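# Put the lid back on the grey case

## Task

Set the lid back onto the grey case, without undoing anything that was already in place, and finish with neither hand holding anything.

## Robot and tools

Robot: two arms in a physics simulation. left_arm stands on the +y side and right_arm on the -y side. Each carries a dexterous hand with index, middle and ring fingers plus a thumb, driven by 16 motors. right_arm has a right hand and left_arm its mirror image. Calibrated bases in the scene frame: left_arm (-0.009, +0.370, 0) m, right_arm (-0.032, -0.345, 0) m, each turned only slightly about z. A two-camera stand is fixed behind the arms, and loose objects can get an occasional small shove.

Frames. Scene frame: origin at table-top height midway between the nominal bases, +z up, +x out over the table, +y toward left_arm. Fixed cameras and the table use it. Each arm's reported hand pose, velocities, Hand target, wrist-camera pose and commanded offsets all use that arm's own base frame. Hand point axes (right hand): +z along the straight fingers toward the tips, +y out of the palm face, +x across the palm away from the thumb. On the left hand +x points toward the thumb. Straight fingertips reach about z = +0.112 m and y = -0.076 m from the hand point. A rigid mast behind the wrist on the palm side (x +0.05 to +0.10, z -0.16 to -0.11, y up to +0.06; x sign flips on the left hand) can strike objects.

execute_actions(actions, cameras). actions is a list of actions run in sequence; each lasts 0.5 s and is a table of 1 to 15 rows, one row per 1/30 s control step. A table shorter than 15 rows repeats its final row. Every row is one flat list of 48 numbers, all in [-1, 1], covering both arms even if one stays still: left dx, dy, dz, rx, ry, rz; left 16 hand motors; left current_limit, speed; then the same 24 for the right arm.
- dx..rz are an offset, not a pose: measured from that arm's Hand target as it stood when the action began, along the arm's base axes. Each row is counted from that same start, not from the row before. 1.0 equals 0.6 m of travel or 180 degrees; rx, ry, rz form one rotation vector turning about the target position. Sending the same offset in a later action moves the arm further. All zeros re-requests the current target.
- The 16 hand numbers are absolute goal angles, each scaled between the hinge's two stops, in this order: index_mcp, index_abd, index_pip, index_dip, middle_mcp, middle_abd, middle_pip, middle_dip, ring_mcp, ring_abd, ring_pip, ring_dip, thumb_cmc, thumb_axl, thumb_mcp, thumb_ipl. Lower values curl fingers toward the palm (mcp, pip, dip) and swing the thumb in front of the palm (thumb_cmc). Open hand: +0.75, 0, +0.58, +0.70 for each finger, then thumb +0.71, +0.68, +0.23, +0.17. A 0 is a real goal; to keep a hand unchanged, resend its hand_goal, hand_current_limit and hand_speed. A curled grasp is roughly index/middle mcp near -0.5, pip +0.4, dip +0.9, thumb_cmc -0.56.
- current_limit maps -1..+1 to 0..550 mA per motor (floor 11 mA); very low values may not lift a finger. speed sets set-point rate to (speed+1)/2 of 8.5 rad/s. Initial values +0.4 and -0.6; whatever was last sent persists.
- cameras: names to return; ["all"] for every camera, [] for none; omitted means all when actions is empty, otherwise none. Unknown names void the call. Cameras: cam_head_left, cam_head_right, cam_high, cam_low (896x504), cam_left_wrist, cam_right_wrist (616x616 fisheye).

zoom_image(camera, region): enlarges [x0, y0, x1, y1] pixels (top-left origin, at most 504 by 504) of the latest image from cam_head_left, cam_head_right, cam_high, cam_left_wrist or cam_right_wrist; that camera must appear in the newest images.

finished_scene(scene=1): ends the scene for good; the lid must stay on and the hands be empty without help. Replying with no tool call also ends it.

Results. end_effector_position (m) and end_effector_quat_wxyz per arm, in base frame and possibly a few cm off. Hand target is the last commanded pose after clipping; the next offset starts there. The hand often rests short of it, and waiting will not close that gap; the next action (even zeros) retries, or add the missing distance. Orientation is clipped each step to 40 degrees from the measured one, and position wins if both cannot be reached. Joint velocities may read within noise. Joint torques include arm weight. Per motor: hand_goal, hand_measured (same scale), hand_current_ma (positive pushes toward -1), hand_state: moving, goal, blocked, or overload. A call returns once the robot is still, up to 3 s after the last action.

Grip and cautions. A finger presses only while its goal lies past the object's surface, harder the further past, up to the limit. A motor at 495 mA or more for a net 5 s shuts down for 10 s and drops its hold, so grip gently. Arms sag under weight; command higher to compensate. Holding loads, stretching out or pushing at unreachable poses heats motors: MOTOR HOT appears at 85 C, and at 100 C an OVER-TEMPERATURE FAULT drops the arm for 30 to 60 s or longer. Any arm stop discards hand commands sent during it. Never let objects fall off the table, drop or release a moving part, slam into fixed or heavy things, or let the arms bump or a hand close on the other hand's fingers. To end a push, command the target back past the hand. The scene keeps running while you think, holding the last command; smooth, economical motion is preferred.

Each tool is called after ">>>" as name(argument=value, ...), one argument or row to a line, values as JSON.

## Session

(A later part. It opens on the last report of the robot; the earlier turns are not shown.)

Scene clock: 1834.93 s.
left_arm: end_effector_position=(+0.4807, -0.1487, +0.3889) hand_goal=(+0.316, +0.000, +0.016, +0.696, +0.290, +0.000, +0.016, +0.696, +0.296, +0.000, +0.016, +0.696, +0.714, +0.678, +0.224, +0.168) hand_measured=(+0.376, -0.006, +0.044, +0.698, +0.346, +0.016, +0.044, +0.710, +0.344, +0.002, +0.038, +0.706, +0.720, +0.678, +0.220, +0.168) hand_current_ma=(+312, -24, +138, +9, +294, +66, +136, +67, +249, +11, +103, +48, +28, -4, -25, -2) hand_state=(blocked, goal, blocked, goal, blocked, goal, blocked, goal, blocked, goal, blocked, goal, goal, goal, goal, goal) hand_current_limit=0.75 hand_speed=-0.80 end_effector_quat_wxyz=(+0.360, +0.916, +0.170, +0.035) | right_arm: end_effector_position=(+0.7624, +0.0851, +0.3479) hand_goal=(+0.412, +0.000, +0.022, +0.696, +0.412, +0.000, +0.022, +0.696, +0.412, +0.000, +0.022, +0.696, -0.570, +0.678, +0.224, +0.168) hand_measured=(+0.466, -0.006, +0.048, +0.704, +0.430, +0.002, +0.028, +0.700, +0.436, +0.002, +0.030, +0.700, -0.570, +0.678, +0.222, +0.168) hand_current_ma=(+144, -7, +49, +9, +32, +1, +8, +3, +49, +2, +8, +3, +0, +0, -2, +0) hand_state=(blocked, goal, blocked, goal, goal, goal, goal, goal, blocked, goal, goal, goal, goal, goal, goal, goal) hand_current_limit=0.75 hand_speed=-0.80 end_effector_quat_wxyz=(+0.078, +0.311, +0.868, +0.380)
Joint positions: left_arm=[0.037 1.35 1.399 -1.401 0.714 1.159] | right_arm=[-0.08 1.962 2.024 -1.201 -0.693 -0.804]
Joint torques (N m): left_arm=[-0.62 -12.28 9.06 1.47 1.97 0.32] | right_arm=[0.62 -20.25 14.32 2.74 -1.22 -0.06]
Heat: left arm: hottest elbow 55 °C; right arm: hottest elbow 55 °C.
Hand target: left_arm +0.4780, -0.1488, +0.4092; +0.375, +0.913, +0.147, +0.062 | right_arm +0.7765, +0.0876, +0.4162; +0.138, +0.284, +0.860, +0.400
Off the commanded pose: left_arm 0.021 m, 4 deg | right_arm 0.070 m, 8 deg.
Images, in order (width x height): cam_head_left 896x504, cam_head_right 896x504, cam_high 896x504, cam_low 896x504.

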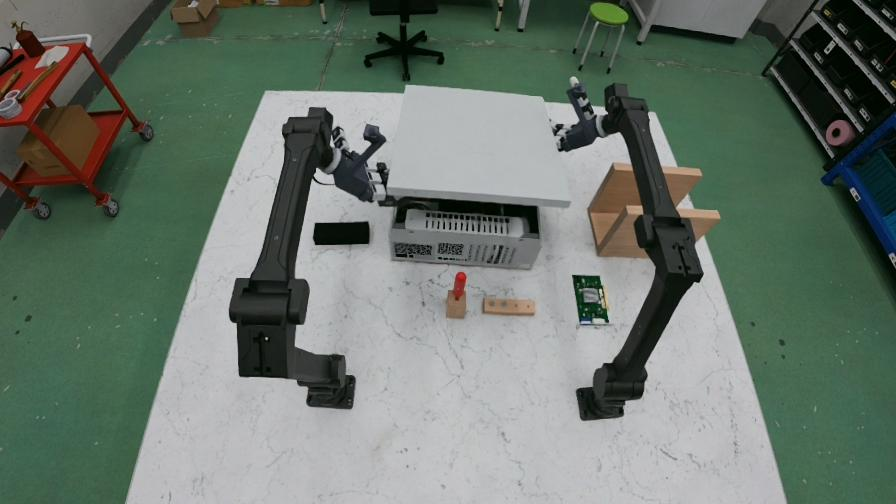

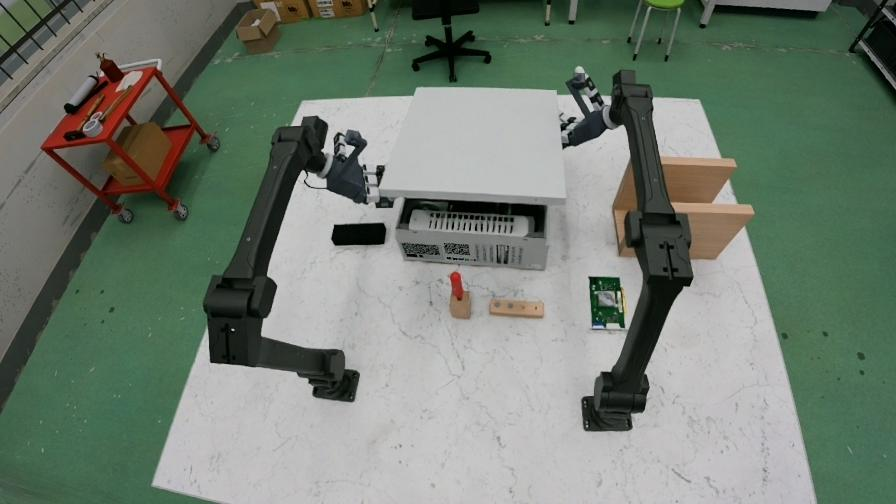

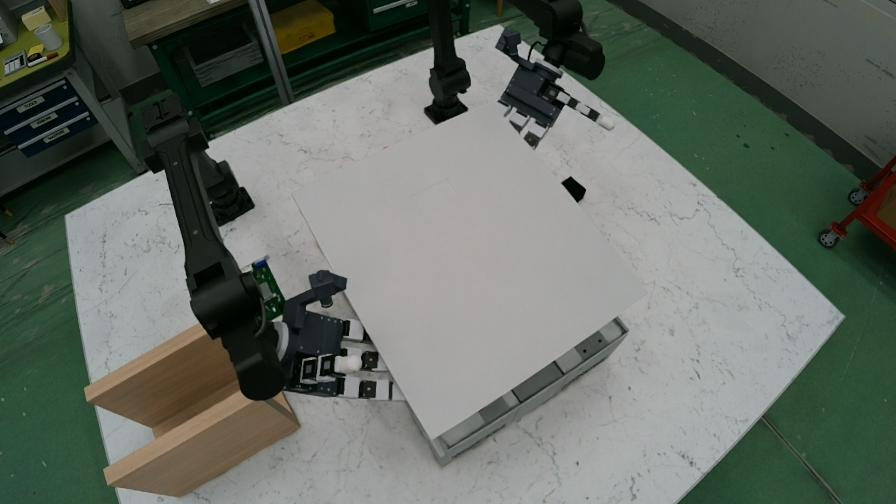

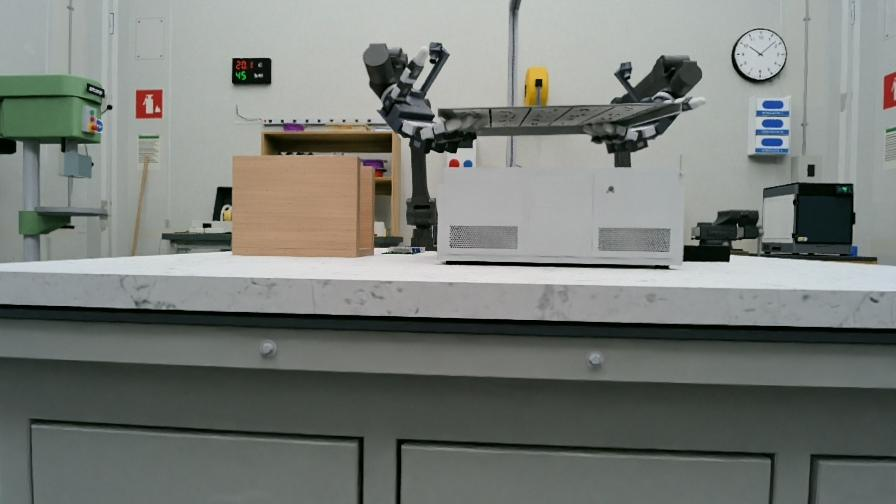

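>>> zoom_image(
  camera="cam_low",
  region=[420, 90, 580, 180],
)

>>> zoom_image(
  camera="cam_low",
  region=[560, 90, 720, 180],
)

Scaled by 3.150.

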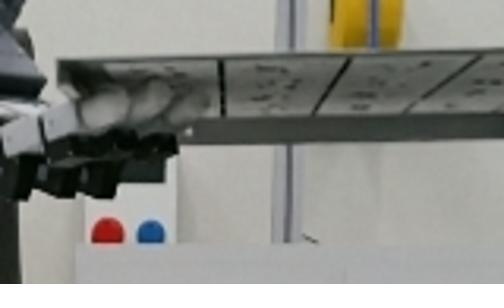

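Scaled by 3.150.

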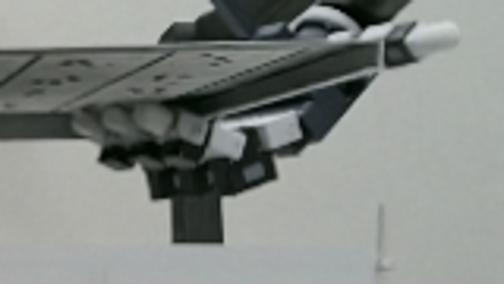

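>>> zoom_image(
  camera="cam_high",
  region=[400, 300, 660, 480],
)

>>> zoom_image(
  camera="cam_head_left",
  region=[380, 190, 580, 280],
)

Scaled by 1.938.

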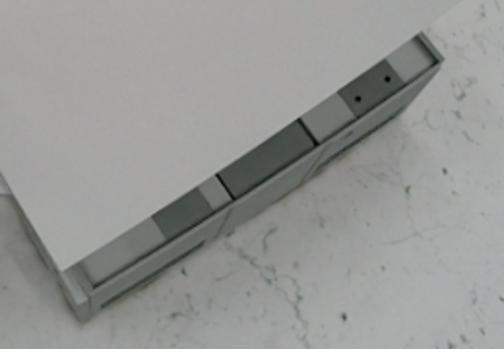

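Scaled by 2.520.

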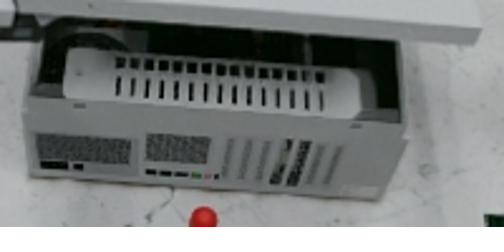

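>>> zoom_image(
  camera="cam_low",
  region=[420, 150, 700, 280],
)

>>> zoom_image(
  camera="cam_high",
  region=[400, 400, 490, 480],
)

>>> zoom_image(
  camera="cam_high",
  region=[580, 290, 650, 350],
)

Scaled by 1.800.

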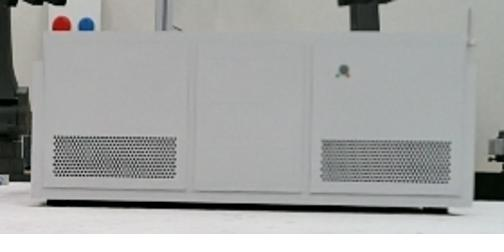

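Scaled by 5.600.

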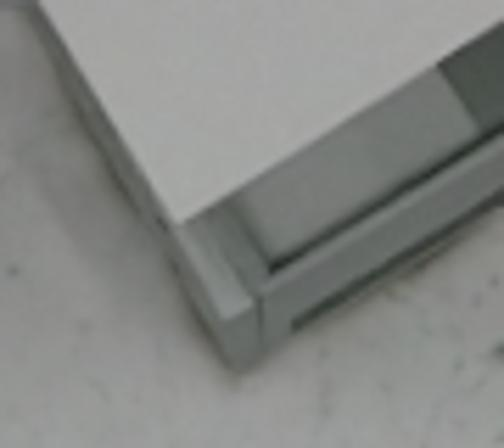

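Scaled by 7.200.

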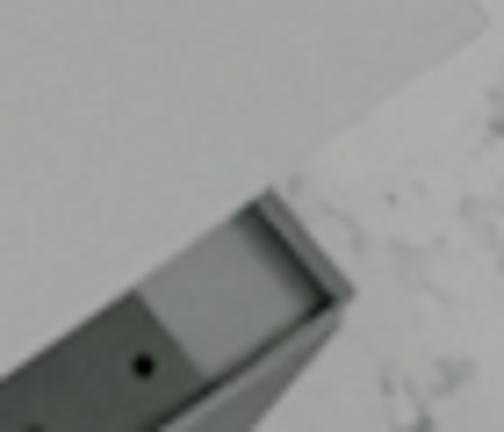

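>>> execute_actions(
  actions=[
    [[0,0,0,0,-0.018,0,0.315,0,0.015,0.6957,0.29,0,0.015,0.6957,0.295,0,0.015,0.6957,0.714,0.678,0.2247,0.1676,0.75,-0.8,0.005,0,0,0,-0.03,0,0.411,0,0.022,0.6957,0.411,0,0.022,0.6957,0.411,0,0.022,0.6957,-0.571,0.678,0.2247,0.1676,0.75,-0.8]],
    [[0,0,0,0,-0.018,0,0.315,0,0.015,0.6957,0.29,0,0.015,0.6957,0.295,0,0.015,0.6957,0.714,0.678,0.2247,0.1676,0.75,-0.8,0.005,0,0,0,-0.03,0,0.411,0,0.022,0.6957,0.411,0,0.022,0.6957,0.411,0,0.022,0.6957,-0.571,0.678,0.2247,0.1676,0.75,-0.8]],
  ],
  cameras=["cam_low", "cam_head_left", "cam_head_right", "cam_high"],
)

Scene clock: 1935.73 s.
left_arm: end_effector_position=(+0.4883, -0.1488, +0.3760) hand_goal=(+0.316, +0.000, +0.016, +0.696, +0.290, +0.000, +0.016, +0.696, +0.296, +0.000, +0.016, +0.696, +0.714, +0.678, +0.224, +0.168) hand_measured=(+0.356, -0.004, +0.032, +0.700, +0.346, +0.016, +0.048, +0.712, +0.352, +0.002, +0.052, +0.714, +0.720, +0.678, +0.220, +0.168) hand_current_ma=(+213, -19, +77, +16, +298, +67, +156, +79, +290, +11, +172, +89, +28, -4, -25, -2) hand_state=(blocked, goal, goal, goal, blocked, goal, blocked, goal, blocked, goal, blocked, goal, goal, goal, goal, goal) hand_current_limit=0.75 hand_speed=-0.80 end_effector_quat_wxyz=(+0.367, +0.915, +0.152, +0.076) | right_arm: end_effector_position=(+0.7873, +0.0892, +0.3616) hand_goal=(+0.412, +0.000, +0.022, +0.696, +0.412, +0.000, +0.022, +0.696, +0.412, +0.000, +0.022, +0.696, -0.570, +0.678, +0.224, +0.168) hand_measured=(+0.476, -0.020, +0.052, +0.704, +0.430, +0.002, +0.028, +0.700, +0.432, +0.002, +0.028, +0.700, -0.570, +0.678, +0.222, +0.168) hand_current_ma=(+183, -30, +59, +10, +32, +1, +8, +3, +37, +2, +8, +3, +0, +0, -2, +0) hand_state=(blocked, blocked, blocked, goal, goal, goal, goal, goal, goal, goal, goal, goal, goal, goal, goal, goal) hand_current_limit=0.75 hand_speed=-0.80 end_effector_quat_wxyz=(+0.174, +0.261, +0.856, +0.412)
Joint positions: left_arm=[0.037 1.338 1.33 -1.257 0.717 1.163] | right_arm=[-0.073 1.962 1.963 -0.913 -0.707 -0.802]
Joint torques (N m): left_arm=[-0.85 -14.62 9.11 1.58 2.04 0.24] | right_arm=[0.09 -23.59 9.18 3.36 -0.94 0.07]
Heat: left arm: hottest elbow 53 °C; right arm: hottest elbow 65 °C.
Hand target: left_arm +0.4780, -0.1488, +0.4093; +0.382, +0.908, +0.125, +0.114 | right_arm +0.7825, +0.0876, +0.4163; +0.219, +0.245, +0.844, +0.425
Off the commanded pose: left_arm 0.035 m, 6 deg | right_arm 0.055 m, 6 deg.
Images, in order (width x height): cam_head_left 896x504, cam_head_right 896x504, cam_high 896x504, cam_low 896x504.

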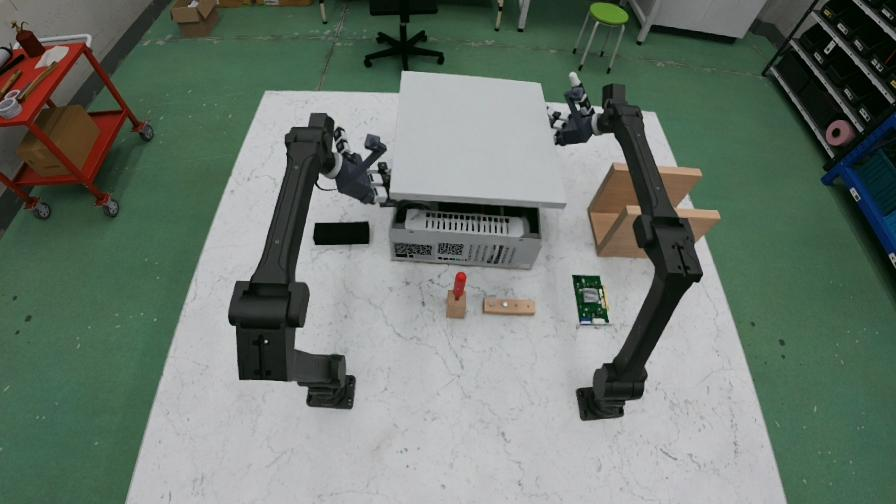

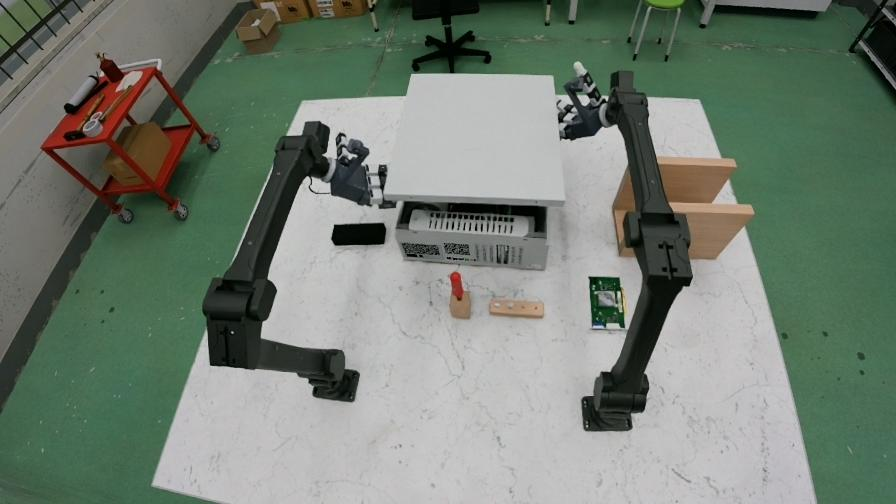

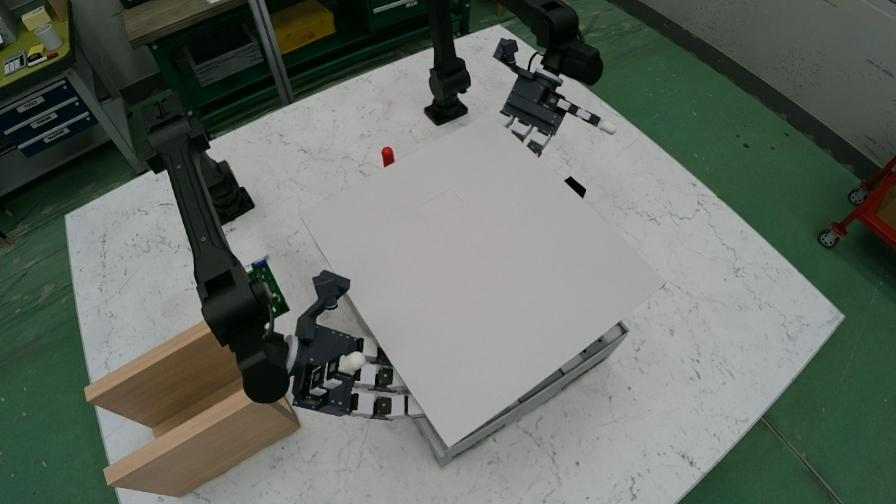

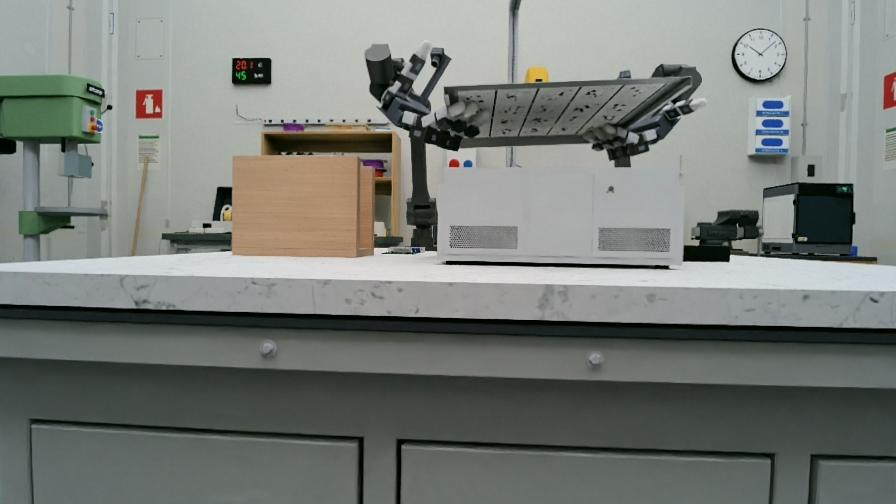

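>>> execute_actions(
  actions=[
    [[0.004,0.006,-0.025,0,0,-0.007,0.315,0,0.015,0.6957,0.29,0,0.015,0.6957,0.295,0,0.015,0.6957,0.714,0.678,0.2247,0.1676,0.75,-0.8,-0.0123,-0.0025,-0.015,0,0,-0.007,0.411,0,0.022,0.6957,0.37,0,0.022,0.6957,0.35,0,0.022,0.6957,-0.571,0.678,0.2247,0.1676,0.75,-0.8]],
    [[0.004,0.006,-0.025,0,0,-0.007,0.315,0,0.015,0.6957,0.29,0,0.015,0.6957,0.295,0,0.015,0.6957,0.714,0.678,0.2247,0.1676,0.75,-0.8,-0.0123,-0.0025,-0.015,0,0,-0.007,0.411,0,0.022,0.6957,0.37,0,0.022,0.6957,0.35,0,0.022,0.6957,-0.571,0.678,0.2247,0.1676,0.75,-0.8]],
  ],
  cameras=["cam_low", "cam_head_left", "cam_head_right", "cam_high"],
)

Scene clock: 1968.27 s.
left_arm: end_effector_position=(+0.4847, -0.1434, +0.3582) hand_goal=(+0.316, +0.000, +0.016, +0.696, +0.290, +0.000, +0.016, +0.696, +0.296, +0.000, +0.016, +0.696, +0.714, +0.678, +0.224, +0.168) hand_measured=(+0.358, +0.000, +0.038, +0.704, +0.348, +0.016, +0.050, +0.714, +0.352, +0.002, +0.052, +0.714, +0.720, +0.678, +0.220, +0.168) hand_current_ma=(+224, -2, +103, +37, +302, +67, +169, +88, +290, +11, +172, +89, +28, -4, -25, -2) hand_state=(blocked, goal, blocked, goal, blocked, goal, blocked, goal, blocked, goal, blocked, goal, goal, goal, goal, goal) hand_current_limit=0.75 hand_speed=-0.80 end_effector_quat_wxyz=(+0.371, +0.916, +0.126, +0.078) | right_arm: end_effector_position=(+0.7735, +0.0864, +0.3366) hand_goal=(+0.412, +0.000, +0.022, +0.696, +0.370, +0.000, +0.022, +0.696, +0.350, +0.000, +0.022, +0.696, -0.570, +0.678, +0.224, +0.168) hand_measured=(+0.476, -0.020, +0.052, +0.704, +0.400, -0.004, +0.030, +0.698, +0.372, +0.002, +0.028, +0.700, -0.570, +0.678, +0.222, +0.168) hand_current_ma=(+183, -30, +59, +10, +66, -4, +9, +2, +40, +2, +8, +3, +0, +0, -2, +0) hand_state=(blocked, blocked, blocked, goal, blocked, goal, goal, goal, blocked, goal, goal, goal, goal, goal, goal, goal) hand_current_limit=0.75 hand_speed=-0.80 end_effector_quat_wxyz=(+0.179, +0.280, +0.851, +0.406)
Joint positions: left_arm=[0.059 1.354 1.295 -1.241 0.74 1.25] | right_arm=[-0.071 1.905 1.813 -0.801 -0.678 -0.759]
Joint torques (N m): left_arm=[-0.44 -12.4 9.17 1.5 2.12 0.27] | right_arm=[-0.09 -23.18 9.18 3.51 -0.75 0.11]
Heat: left arm: hottest elbow 53 °C; right arm: hottest elbow 58 °C.
Hand target: left_arm +0.4828, -0.1415, +0.3793; +0.385, +0.911, +0.105, +0.105 | right_arm +0.7677, +0.0845, +0.3984; +0.228, +0.263, +0.838, +0.420
Off the commanded pose: left_arm 0.021 m, 4 deg | right_arm 0.062 m, 6 deg.
Images, in order (width x height): cam_head_left 896x504, cam_head_right 896x504, cam_high 896x504, cam_low 896x504.

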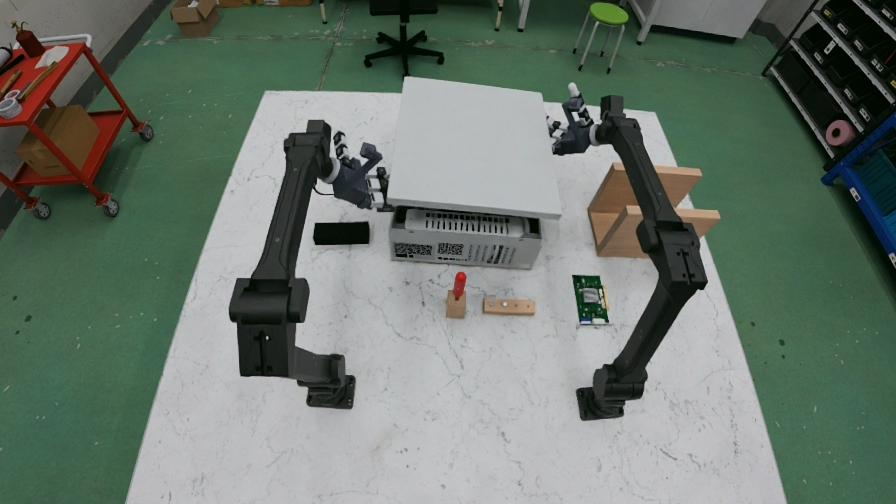

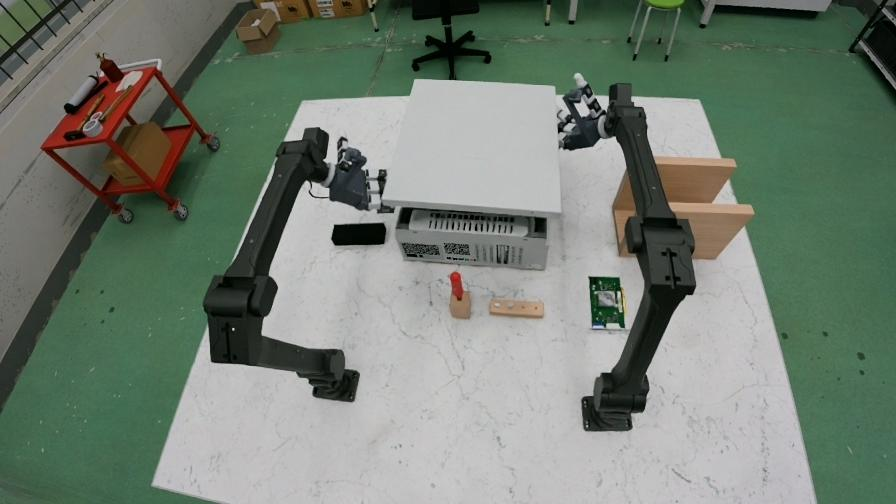

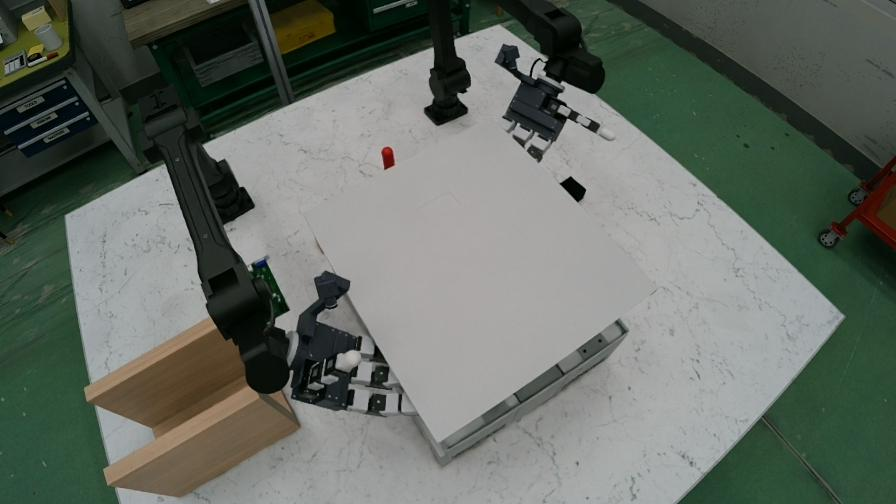

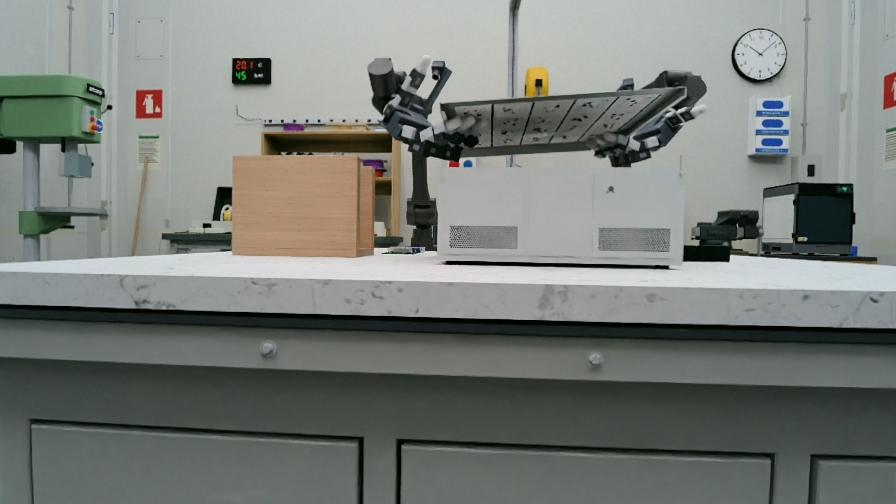

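>>> execute_actions(
  actions=[
    [[0,0,-0.033,0,0,0,0.315,0,0.015,0.6957,0.29,0,0.015,0.6957,0.295,0,0.015,0.6957,0.714,0.678,0.2247,0.1676,0.75,-0.8,0,0,0,0,0,0,0.411,0,0.022,0.6957,0.37,0,0.022,0.6957,0.32,0,0.022,0.6957,-0.571,0.678,0.2247,0.1676,0.75,-0.8]],
    [[0,0,-0.03,0,0,0,0.315,0,0.015,0.6957,0.29,0,0.015,0.6957,0.295,0,0.015,0.6957,0.714,0.678,0.2247,0.1676,0.75,-0.8,0,0,-0.01,0,0,0,0.411,0,0.022,0.6957,0.36,0,0.022,0.6957,0.32,0,0.022,0.6957,-0.571,0.678,0.2247,0.1676,0.75,-0.8]],
  ],
  cameras=["cam_low", "cam_head_left", "cam_head_right", "cam_high"],
)

Scene clock: 1977.60 s.
left_arm: end_effector_position=(+0.4835, -0.1430, +0.3249) hand_goal=(+0.316, +0.000, +0.016, +0.696, +0.290, +0.000, +0.016, +0.696, +0.296, +0.000, +0.016, +0.696, +0.714, +0.678, +0.224, +0.168) hand_measured=(+0.358, +0.000, +0.036, +0.698, +0.348, +0.016, +0.050, +0.714, +0.352, +0.002, +0.052, +0.714, +0.720, +0.678, +0.220, +0.168) hand_current_ma=(+224, -2, +99, +13, +302, +67, +169, +88, +290, +11, +172, +89, +28, -4, -25, -2) hand_state=(blocked, goal, blocked, goal, blocked, goal, blocked, goal, blocked, goal, blocked, goal, goal, goal, goal, goal) hand_current_limit=0.75 hand_speed=-0.80 end_effector_quat_wxyz=(+0.374, +0.916, +0.122, +0.083) | right_arm: end_effector_position=(+0.7733, +0.0857, +0.3287) hand_goal=(+0.412, +0.000, +0.022, +0.696, +0.360, +0.000, +0.022, +0.696, +0.320, +0.000, +0.022, +0.696, -0.570, +0.678, +0.224, +0.168) hand_measured=(+0.464, -0.012, +0.050, +0.704, +0.396, -0.004, +0.030, +0.698, +0.370, -0.018, +0.042, +0.702, -0.570, +0.678, +0.222, +0.168) hand_current_ma=(+136, -13, +56, +10, +83, -4, +9, +2, +133, -24, +33, +8, +0, +0, -2, +0) hand_state=(blocked, goal, blocked, goal, blocked, goal, goal, goal, blocked, goal, goal, goal, goal, goal, goal, goal) hand_current_limit=0.75 hand_speed=-0.80 end_effector_quat_wxyz=(+0.180, +0.282, +0.852, +0.403)
Joint positions: left_arm=[0.061 1.359 1.208 -1.141 0.745 1.257] | right_arm=[-0.071 1.905 1.794 -0.783 -0.671 -0.759]
Joint torques (N m): left_arm=[-0.67 -12.04 8.83 1.46 1.94 0.2] | right_arm=[-0.38 -23.47 9.32 3.4 -1.01 0.13]
Heat: left arm: hottest elbow 54 °C; right arm: hottest elbow 56 °C.
Hand target: left_arm +0.4828, -0.1415, +0.3416; +0.385, +0.911, +0.106, +0.106 | right_arm +0.7678, +0.0844, +0.3922; +0.228, +0.264, +0.838, +0.420
Off the commanded pose: left_arm 0.017 m, 4 deg | right_arm 0.064 m, 6 deg.
Images, in order (width x height): cam_head_left 896x504, cam_head_right 896x504, cam_high 896x504, cam_low 896x504.

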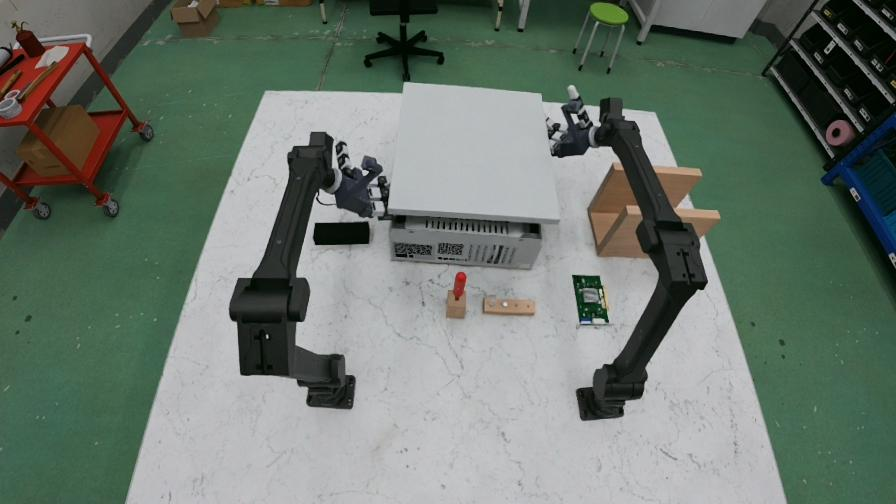

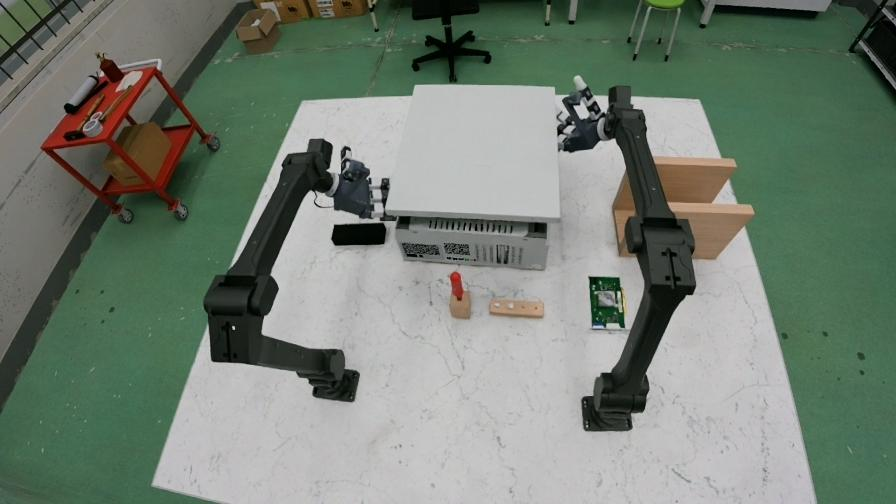

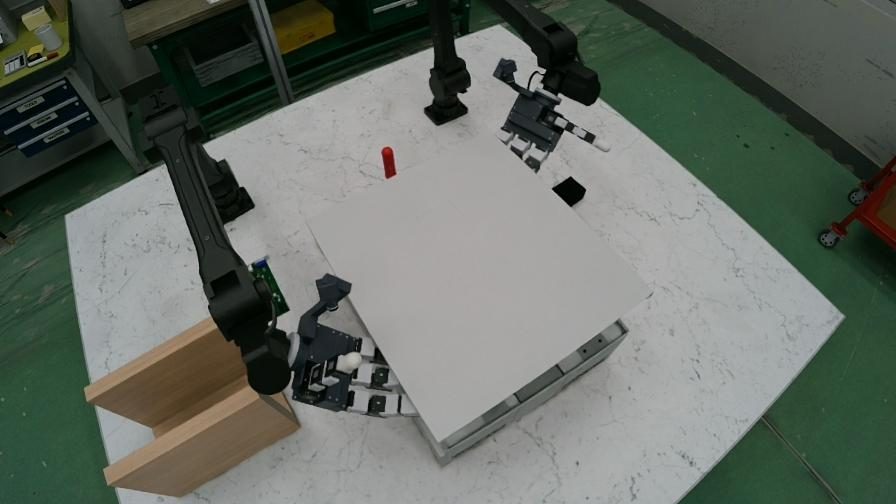

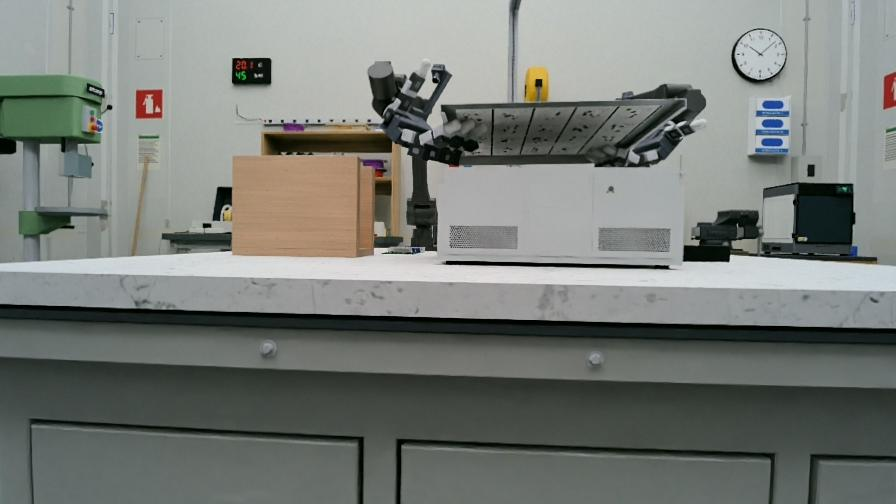

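>>> zoom_image(
  camera="cam_head_left",
  region=[370, 70, 600, 280],
)

>>> zoom_image(
  camera="cam_head_right",
  region=[370, 70, 600, 280],
)

>>> zoom_image(
  camera="cam_high",
  region=[400, 270, 670, 480],
)

Scaled by 2.191.

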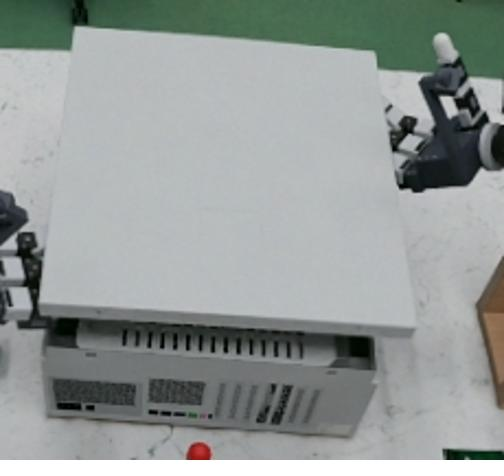

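Scaled by 2.191.

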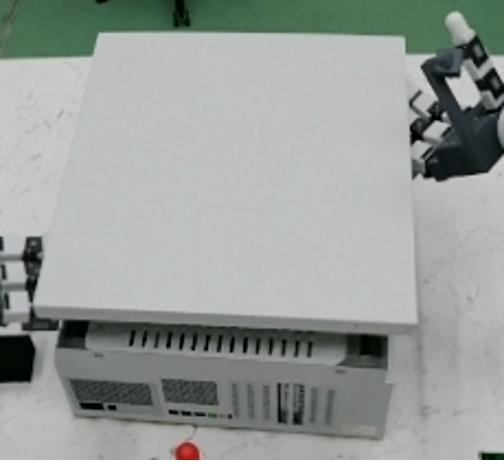

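Scaled by 1.867.

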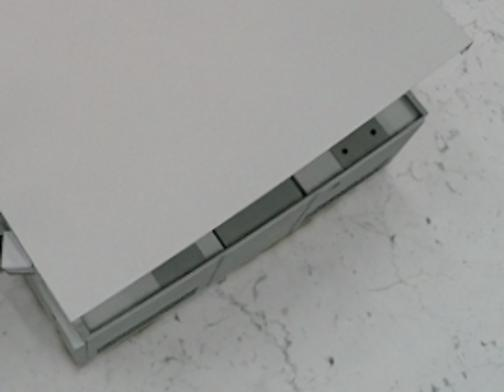

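>>> execute_actions(
  actions=[
    [[0.0017,0.018,-0.03,0,0,-0.004,0.315,0,0.015,0.6957,0.29,0,0.015,0.6957,0.295,0,0.015,0.6957,0.714,0.678,0.2247,0.1676,0.75,-0.8,-0.006,0.0125,-0.03,0,0,-0.004,0.411,0,0.022,0.6957,0.36,0,0.022,0.6957,0.32,0,0.022,0.6957,-0.571,0.678,0.2247,0.1676,0.75,-0.8]],
    [[0.0017,0.018,-0.03,0,0,-0.004,0.315,0,0.015,0.6957,0.29,0,0.015,0.6957,0.295,0,0.015,0.6957,0.714,0.678,0.2247,0.1676,0.75,-0.8,-0.006,0.0125,-0.03,0,0,-0.004,0.411,0,0.022,0.6957,0.36,0,0.022,0.6957,0.32,0,0.022,0.6957,-0.571,0.678,0.2247,0.1676,0.75,-0.8]],
  ],
  cameras=["cam_low", "cam_head_left", "cam_left_wrist", "cam_right_wrist"],
)

Scene clock: 2080.57 s.
left_arm: end_effector_position=(+0.4846, -0.1219, +0.2887) hand_goal=(+0.316, +0.000, +0.016, +0.696, +0.290, +0.000, +0.016, +0.696, +0.296, +0.000, +0.016, +0.696, +0.714, +0.678, +0.224, +0.168) hand_measured=(+0.358, +0.000, +0.036, +0.698, +0.348, +0.016, +0.050, +0.714, +0.352, +0.002, +0.052, +0.714, +0.720, +0.678, +0.220, +0.168) hand_current_ma=(+224, -3, +99, +12, +302, +64, +169, +88, +290, +8, +172, +89, +28, -4, -25, -2) hand_state=(blocked, goal, blocked, goal, blocked, goal, blocked, goal, blocked, goal, blocked, goal, goal, goal, goal, goal) hand_current_limit=0.75 hand_speed=-0.80 end_effector_quat_wxyz=(+0.376, +0.917, +0.110, +0.078) | right_arm: end_effector_position=(+0.7639, +0.1011, +0.2972) hand_goal=(+0.412, +0.000, +0.022, +0.696, +0.360, +0.000, +0.022, +0.696, +0.320, +0.000, +0.022, +0.696, -0.570, +0.678, +0.224, +0.168) hand_measured=(+0.464, -0.012, +0.050, +0.704, +0.394, -0.004, +0.030, +0.698, +0.364, -0.012, +0.046, +0.706, -0.570, +0.678, +0.222, +0.168) hand_current_ma=(+136, -13, +53, +10, +78, -4, +9, +2, +109, -15, +45, +14, +0, +0, -2, +0) hand_state=(blocked, goal, blocked, goal, blocked, goal, goal, goal, blocked, goal, blocked, goal, goal, goal, goal, goal) hand_current_limit=0.75 hand_speed=-0.80 end_effector_quat_wxyz=(+0.189, +0.287, +0.850, +0.400)
Joint positions: left_arm=[0.117 1.411 1.166 -1.121 0.766 1.366] | right_arm=[-0.043 1.879 1.665 -0.644 -0.637 -0.719]
Joint torques (N m): left_arm=[-0.67 -12.51 8.64 1.13 2.04 0.2] | right_arm=[0.03 -22.71 8.91 3.29 -0.84 0.2]
Heat: left arm: hottest elbow 52 °C; right arm: hottest elbow 51 °C.
Hand target: left_arm +0.4848, -0.1200, +0.3056; +0.386, +0.912, +0.094, +0.101 | right_arm +0.7605, +0.0996, +0.3563; +0.233, +0.274, +0.835, +0.417
Off the commanded pose: left_arm 0.017 m, 3 deg | right_arm 0.059 m, 6 deg.
camera_calibration:
cam_left_wrist: T_world_to_cam=[[-0.825067, 0.259099, -0.502127, 0.544864], [0.215638, 0.965793, 0.144027, -0.065221], [0.522268, 0.0105541, -0.852716, 0.122397], [0, 0, 0, 1]] pos_world=[0.39969, -0.0794756, 0.387355]
cam_right_wrist: T_world_to_cam=[[0.777265, -0.187257, 0.600661, -0.725244], [-0.29729, -0.950694, 0.0883178, 0.242811], [0.554507, -0.247217, -0.794611, -0.0347452], [0, 0, 0, 1]] pos_world=[0.655158, 0.0864422, 0.386572]
Images, in order (width x height): cam_head_left 896x504, cam_low 896x504, cam_left_wrist 616x616, cam_right_wrist 616x616.

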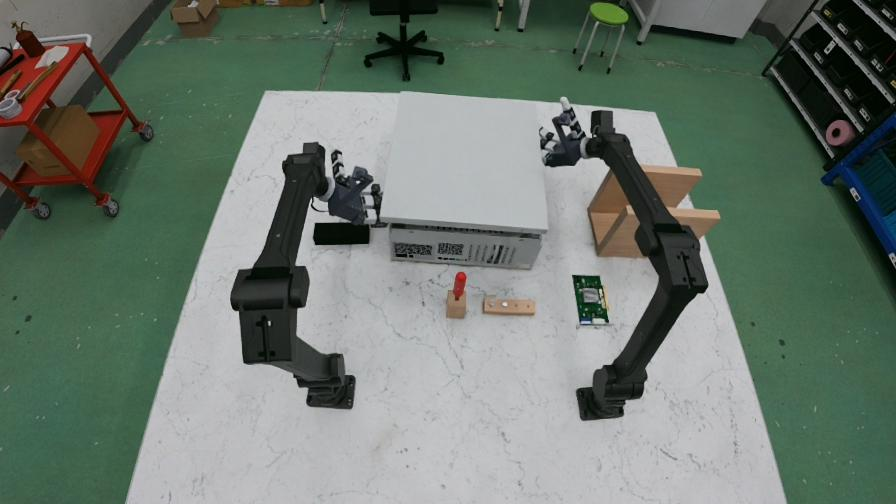

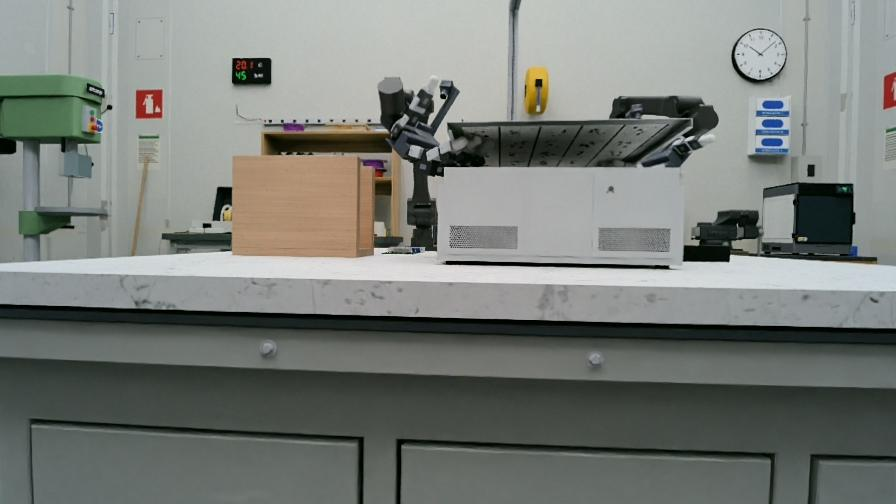

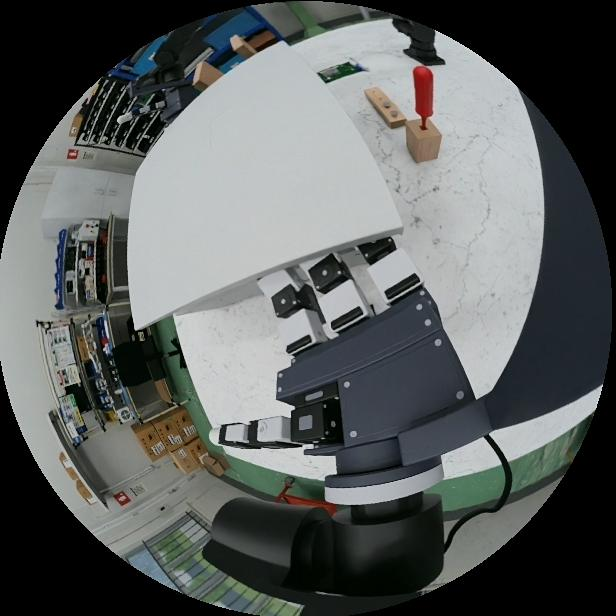

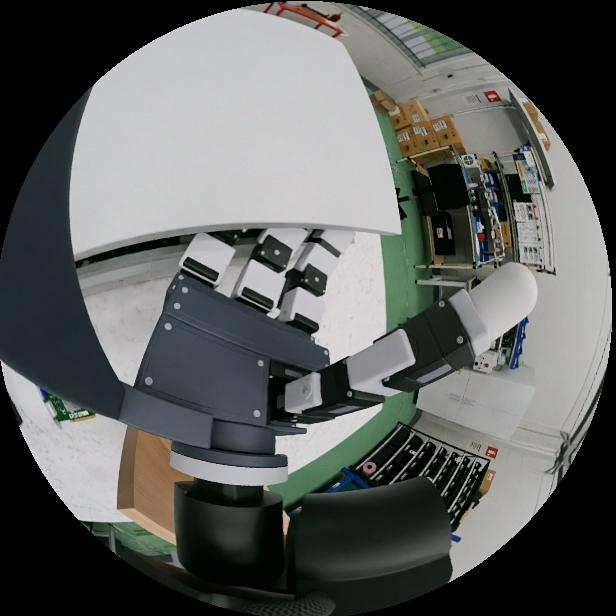

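>>> zoom_image(
  camera="cam_head_left",
  region=[370, 80, 570, 280],
)

>>> zoom_image(
  camera="cam_right_wrist",
  region=[60, 180, 360, 360],
)

>>> zoom_image(
  camera="cam_left_wrist",
  region=[180, 200, 440, 400],
)

Scaled by 2.520.

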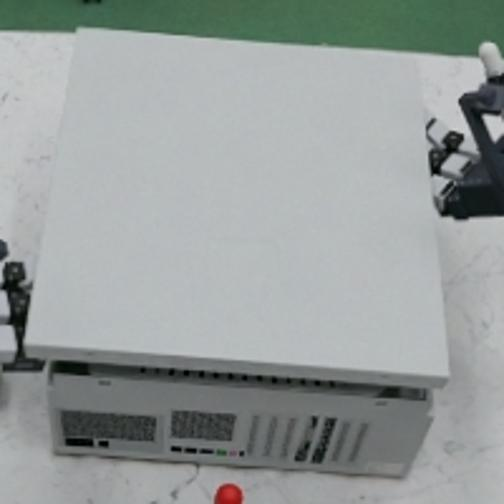

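Scaled by 1.680 from the camera's 616x616 image, which has a finer 880x880 frame.

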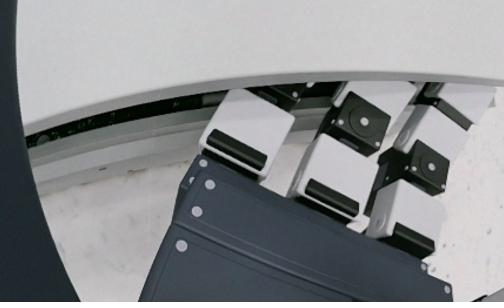

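Scaled by 1.938 from the camera's 616x616 image, which has a finer 880x880 frame.

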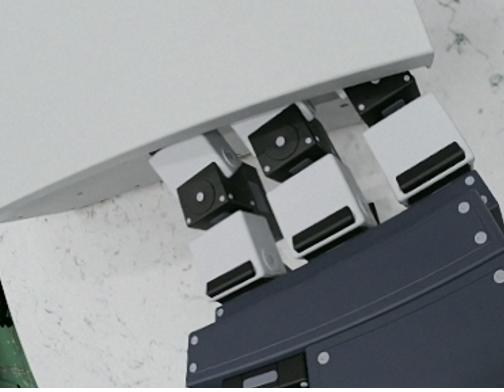

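>>> execute_actions(
  actions=[
    [[0,0,0,0,0,0,0.315,0,0.2,0.6957,0.29,0,0.2,0.6957,0.295,0,0.2,0.6957,0.714,0.678,0.2247,0.1676,0.75,-0.8,0,0,0,0,0,0,0.411,0,0.022,0.6957,0.36,0,0.022,0.6957,0.32,0,0.022,0.6957,-0.571,0.678,0.2247,0.1676,0.75,-0.8]],
    [[0,0.01,0,0,0,0,0.315,0,0.4,0.6957,0.29,0,0.4,0.6957,0.295,0,0.4,0.6957,0.714,0.678,0.2247,0.1676,0.75,-0.8,0,0,0,0,0,0,0.411,0,0.022,0.6957,0.36,0,0.022,0.6957,0.32,0,0.022,0.6957,-0.571,0.678,0.2247,0.1676,0.75,-0.8]],
  ],
  cameras=["cam_low", "cam_left_wrist"],
)

Scene clock: 2121.17 s.
left_arm: end_effector_position=(+0.4835, -0.1164, +0.2913) hand_goal=(+0.316, +0.000, +0.400, +0.696, +0.290, +0.000, +0.400, +0.696, +0.296, +0.000, +0.400, +0.696, +0.714, +0.678, +0.224, +0.168) hand_measured=(+0.340, +0.000, +0.400, +0.698, +0.326, +0.002, +0.402, +0.700, +0.348, +0.002, +0.400, +0.700, +0.720, +0.678, +0.220, +0.168) hand_current_ma=(+130, -3, -1, +11, +184, +6, +9, +18, +275, +7, -1, +17, +28, -4, -25, -2) hand_state=(blocked, goal, goal, goal, blocked, goal, goal, goal, blocked, goal, goal, goal, goal, goal, goal, goal) hand_current_limit=0.75 hand_speed=-0.80 end_effector_quat_wxyz=(+0.379, +0.916, +0.099, +0.089) | right_arm: end_effector_position=(+0.7648, +0.1000, +0.2973) hand_goal=(+0.412, +0.000, +0.022, +0.696, +0.360, +0.000, +0.022, +0.696, +0.320, +0.000, +0.022, +0.696, -0.570, +0.678, +0.224, +0.168) hand_measured=(+0.462, -0.004, +0.048, +0.704, +0.392, -0.004, +0.030, +0.700, +0.364, -0.010, +0.050, +0.708, -0.570, +0.678, +0.222, +0.168) hand_current_ma=(+129, -4, +51, +10, +70, -4, +11, +3, +113, -10, +53, +16, +0, +0, -2, +0) hand_state=(blocked, goal, blocked, goal, blocked, goal, goal, goal, blocked, goal, blocked, goal, goal, goal, goal, goal) hand_current_limit=0.75 hand_speed=-0.80 end_effector_quat_wxyz=(+0.189, +0.291, +0.848, +0.400)
Joint positions: left_arm=[0.133 1.411 1.166 -1.12 0.778 1.404] | right_arm=[-0.043 1.878 1.665 -0.642 -0.633 -0.71]
Joint torques (N m): left_arm=[-0.79 -11.99 9.01 0.39 1.75 0.01] | right_arm=[0.15 -22.89 8.88 3.4 -0.93 0.09]
Heat: left arm: hottest elbow 55 °C; right arm: hottest elbow 51 °C.
Hand target: left_arm +0.4849, -0.1140, +0.3056; +0.386, +0.912, +0.094, +0.101 | right_arm +0.7605, +0.0996, +0.3565; +0.233, +0.274, +0.834, +0.417
Off the commanded pose: left_arm 0.015 m, 2 deg | right_arm 0.059 m, 6 deg.
camera_calibration:
cam_left_wrist: T_world_to_cam=[[-0.806853, 0.268296, -0.526313, 0.543129], [0.22382, 0.963335, 0.147953, -0.0760024], [0.546711, 0.00157695, -0.83732, 0.107778], [0, 0, 0, 1]] pos_world=[0.396312, -0.0726736, 0.387346]
Images, in order (width x height): cam_low 896x504, cam_left_wrist 616x616.

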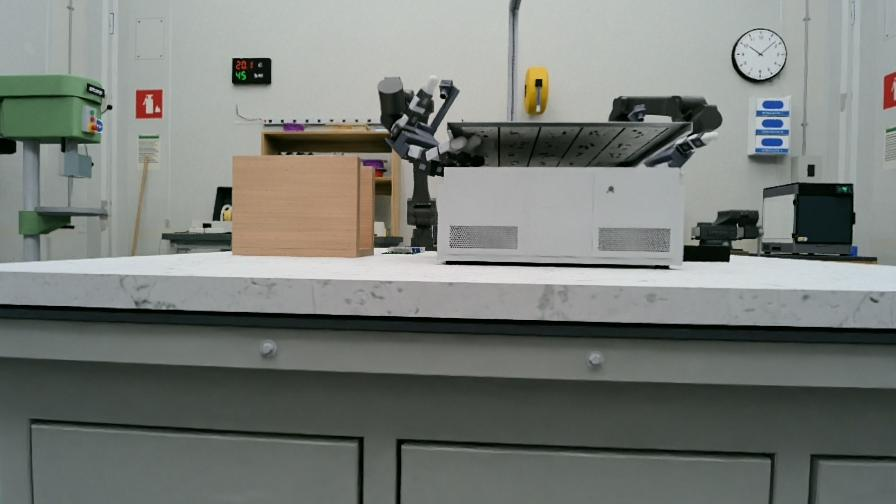

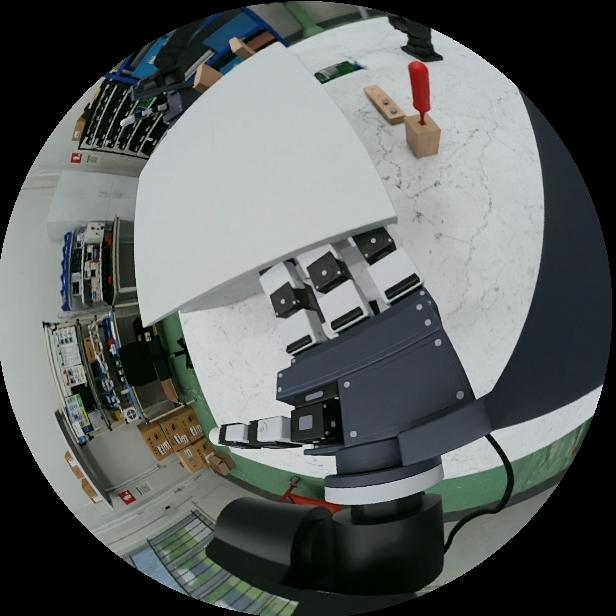

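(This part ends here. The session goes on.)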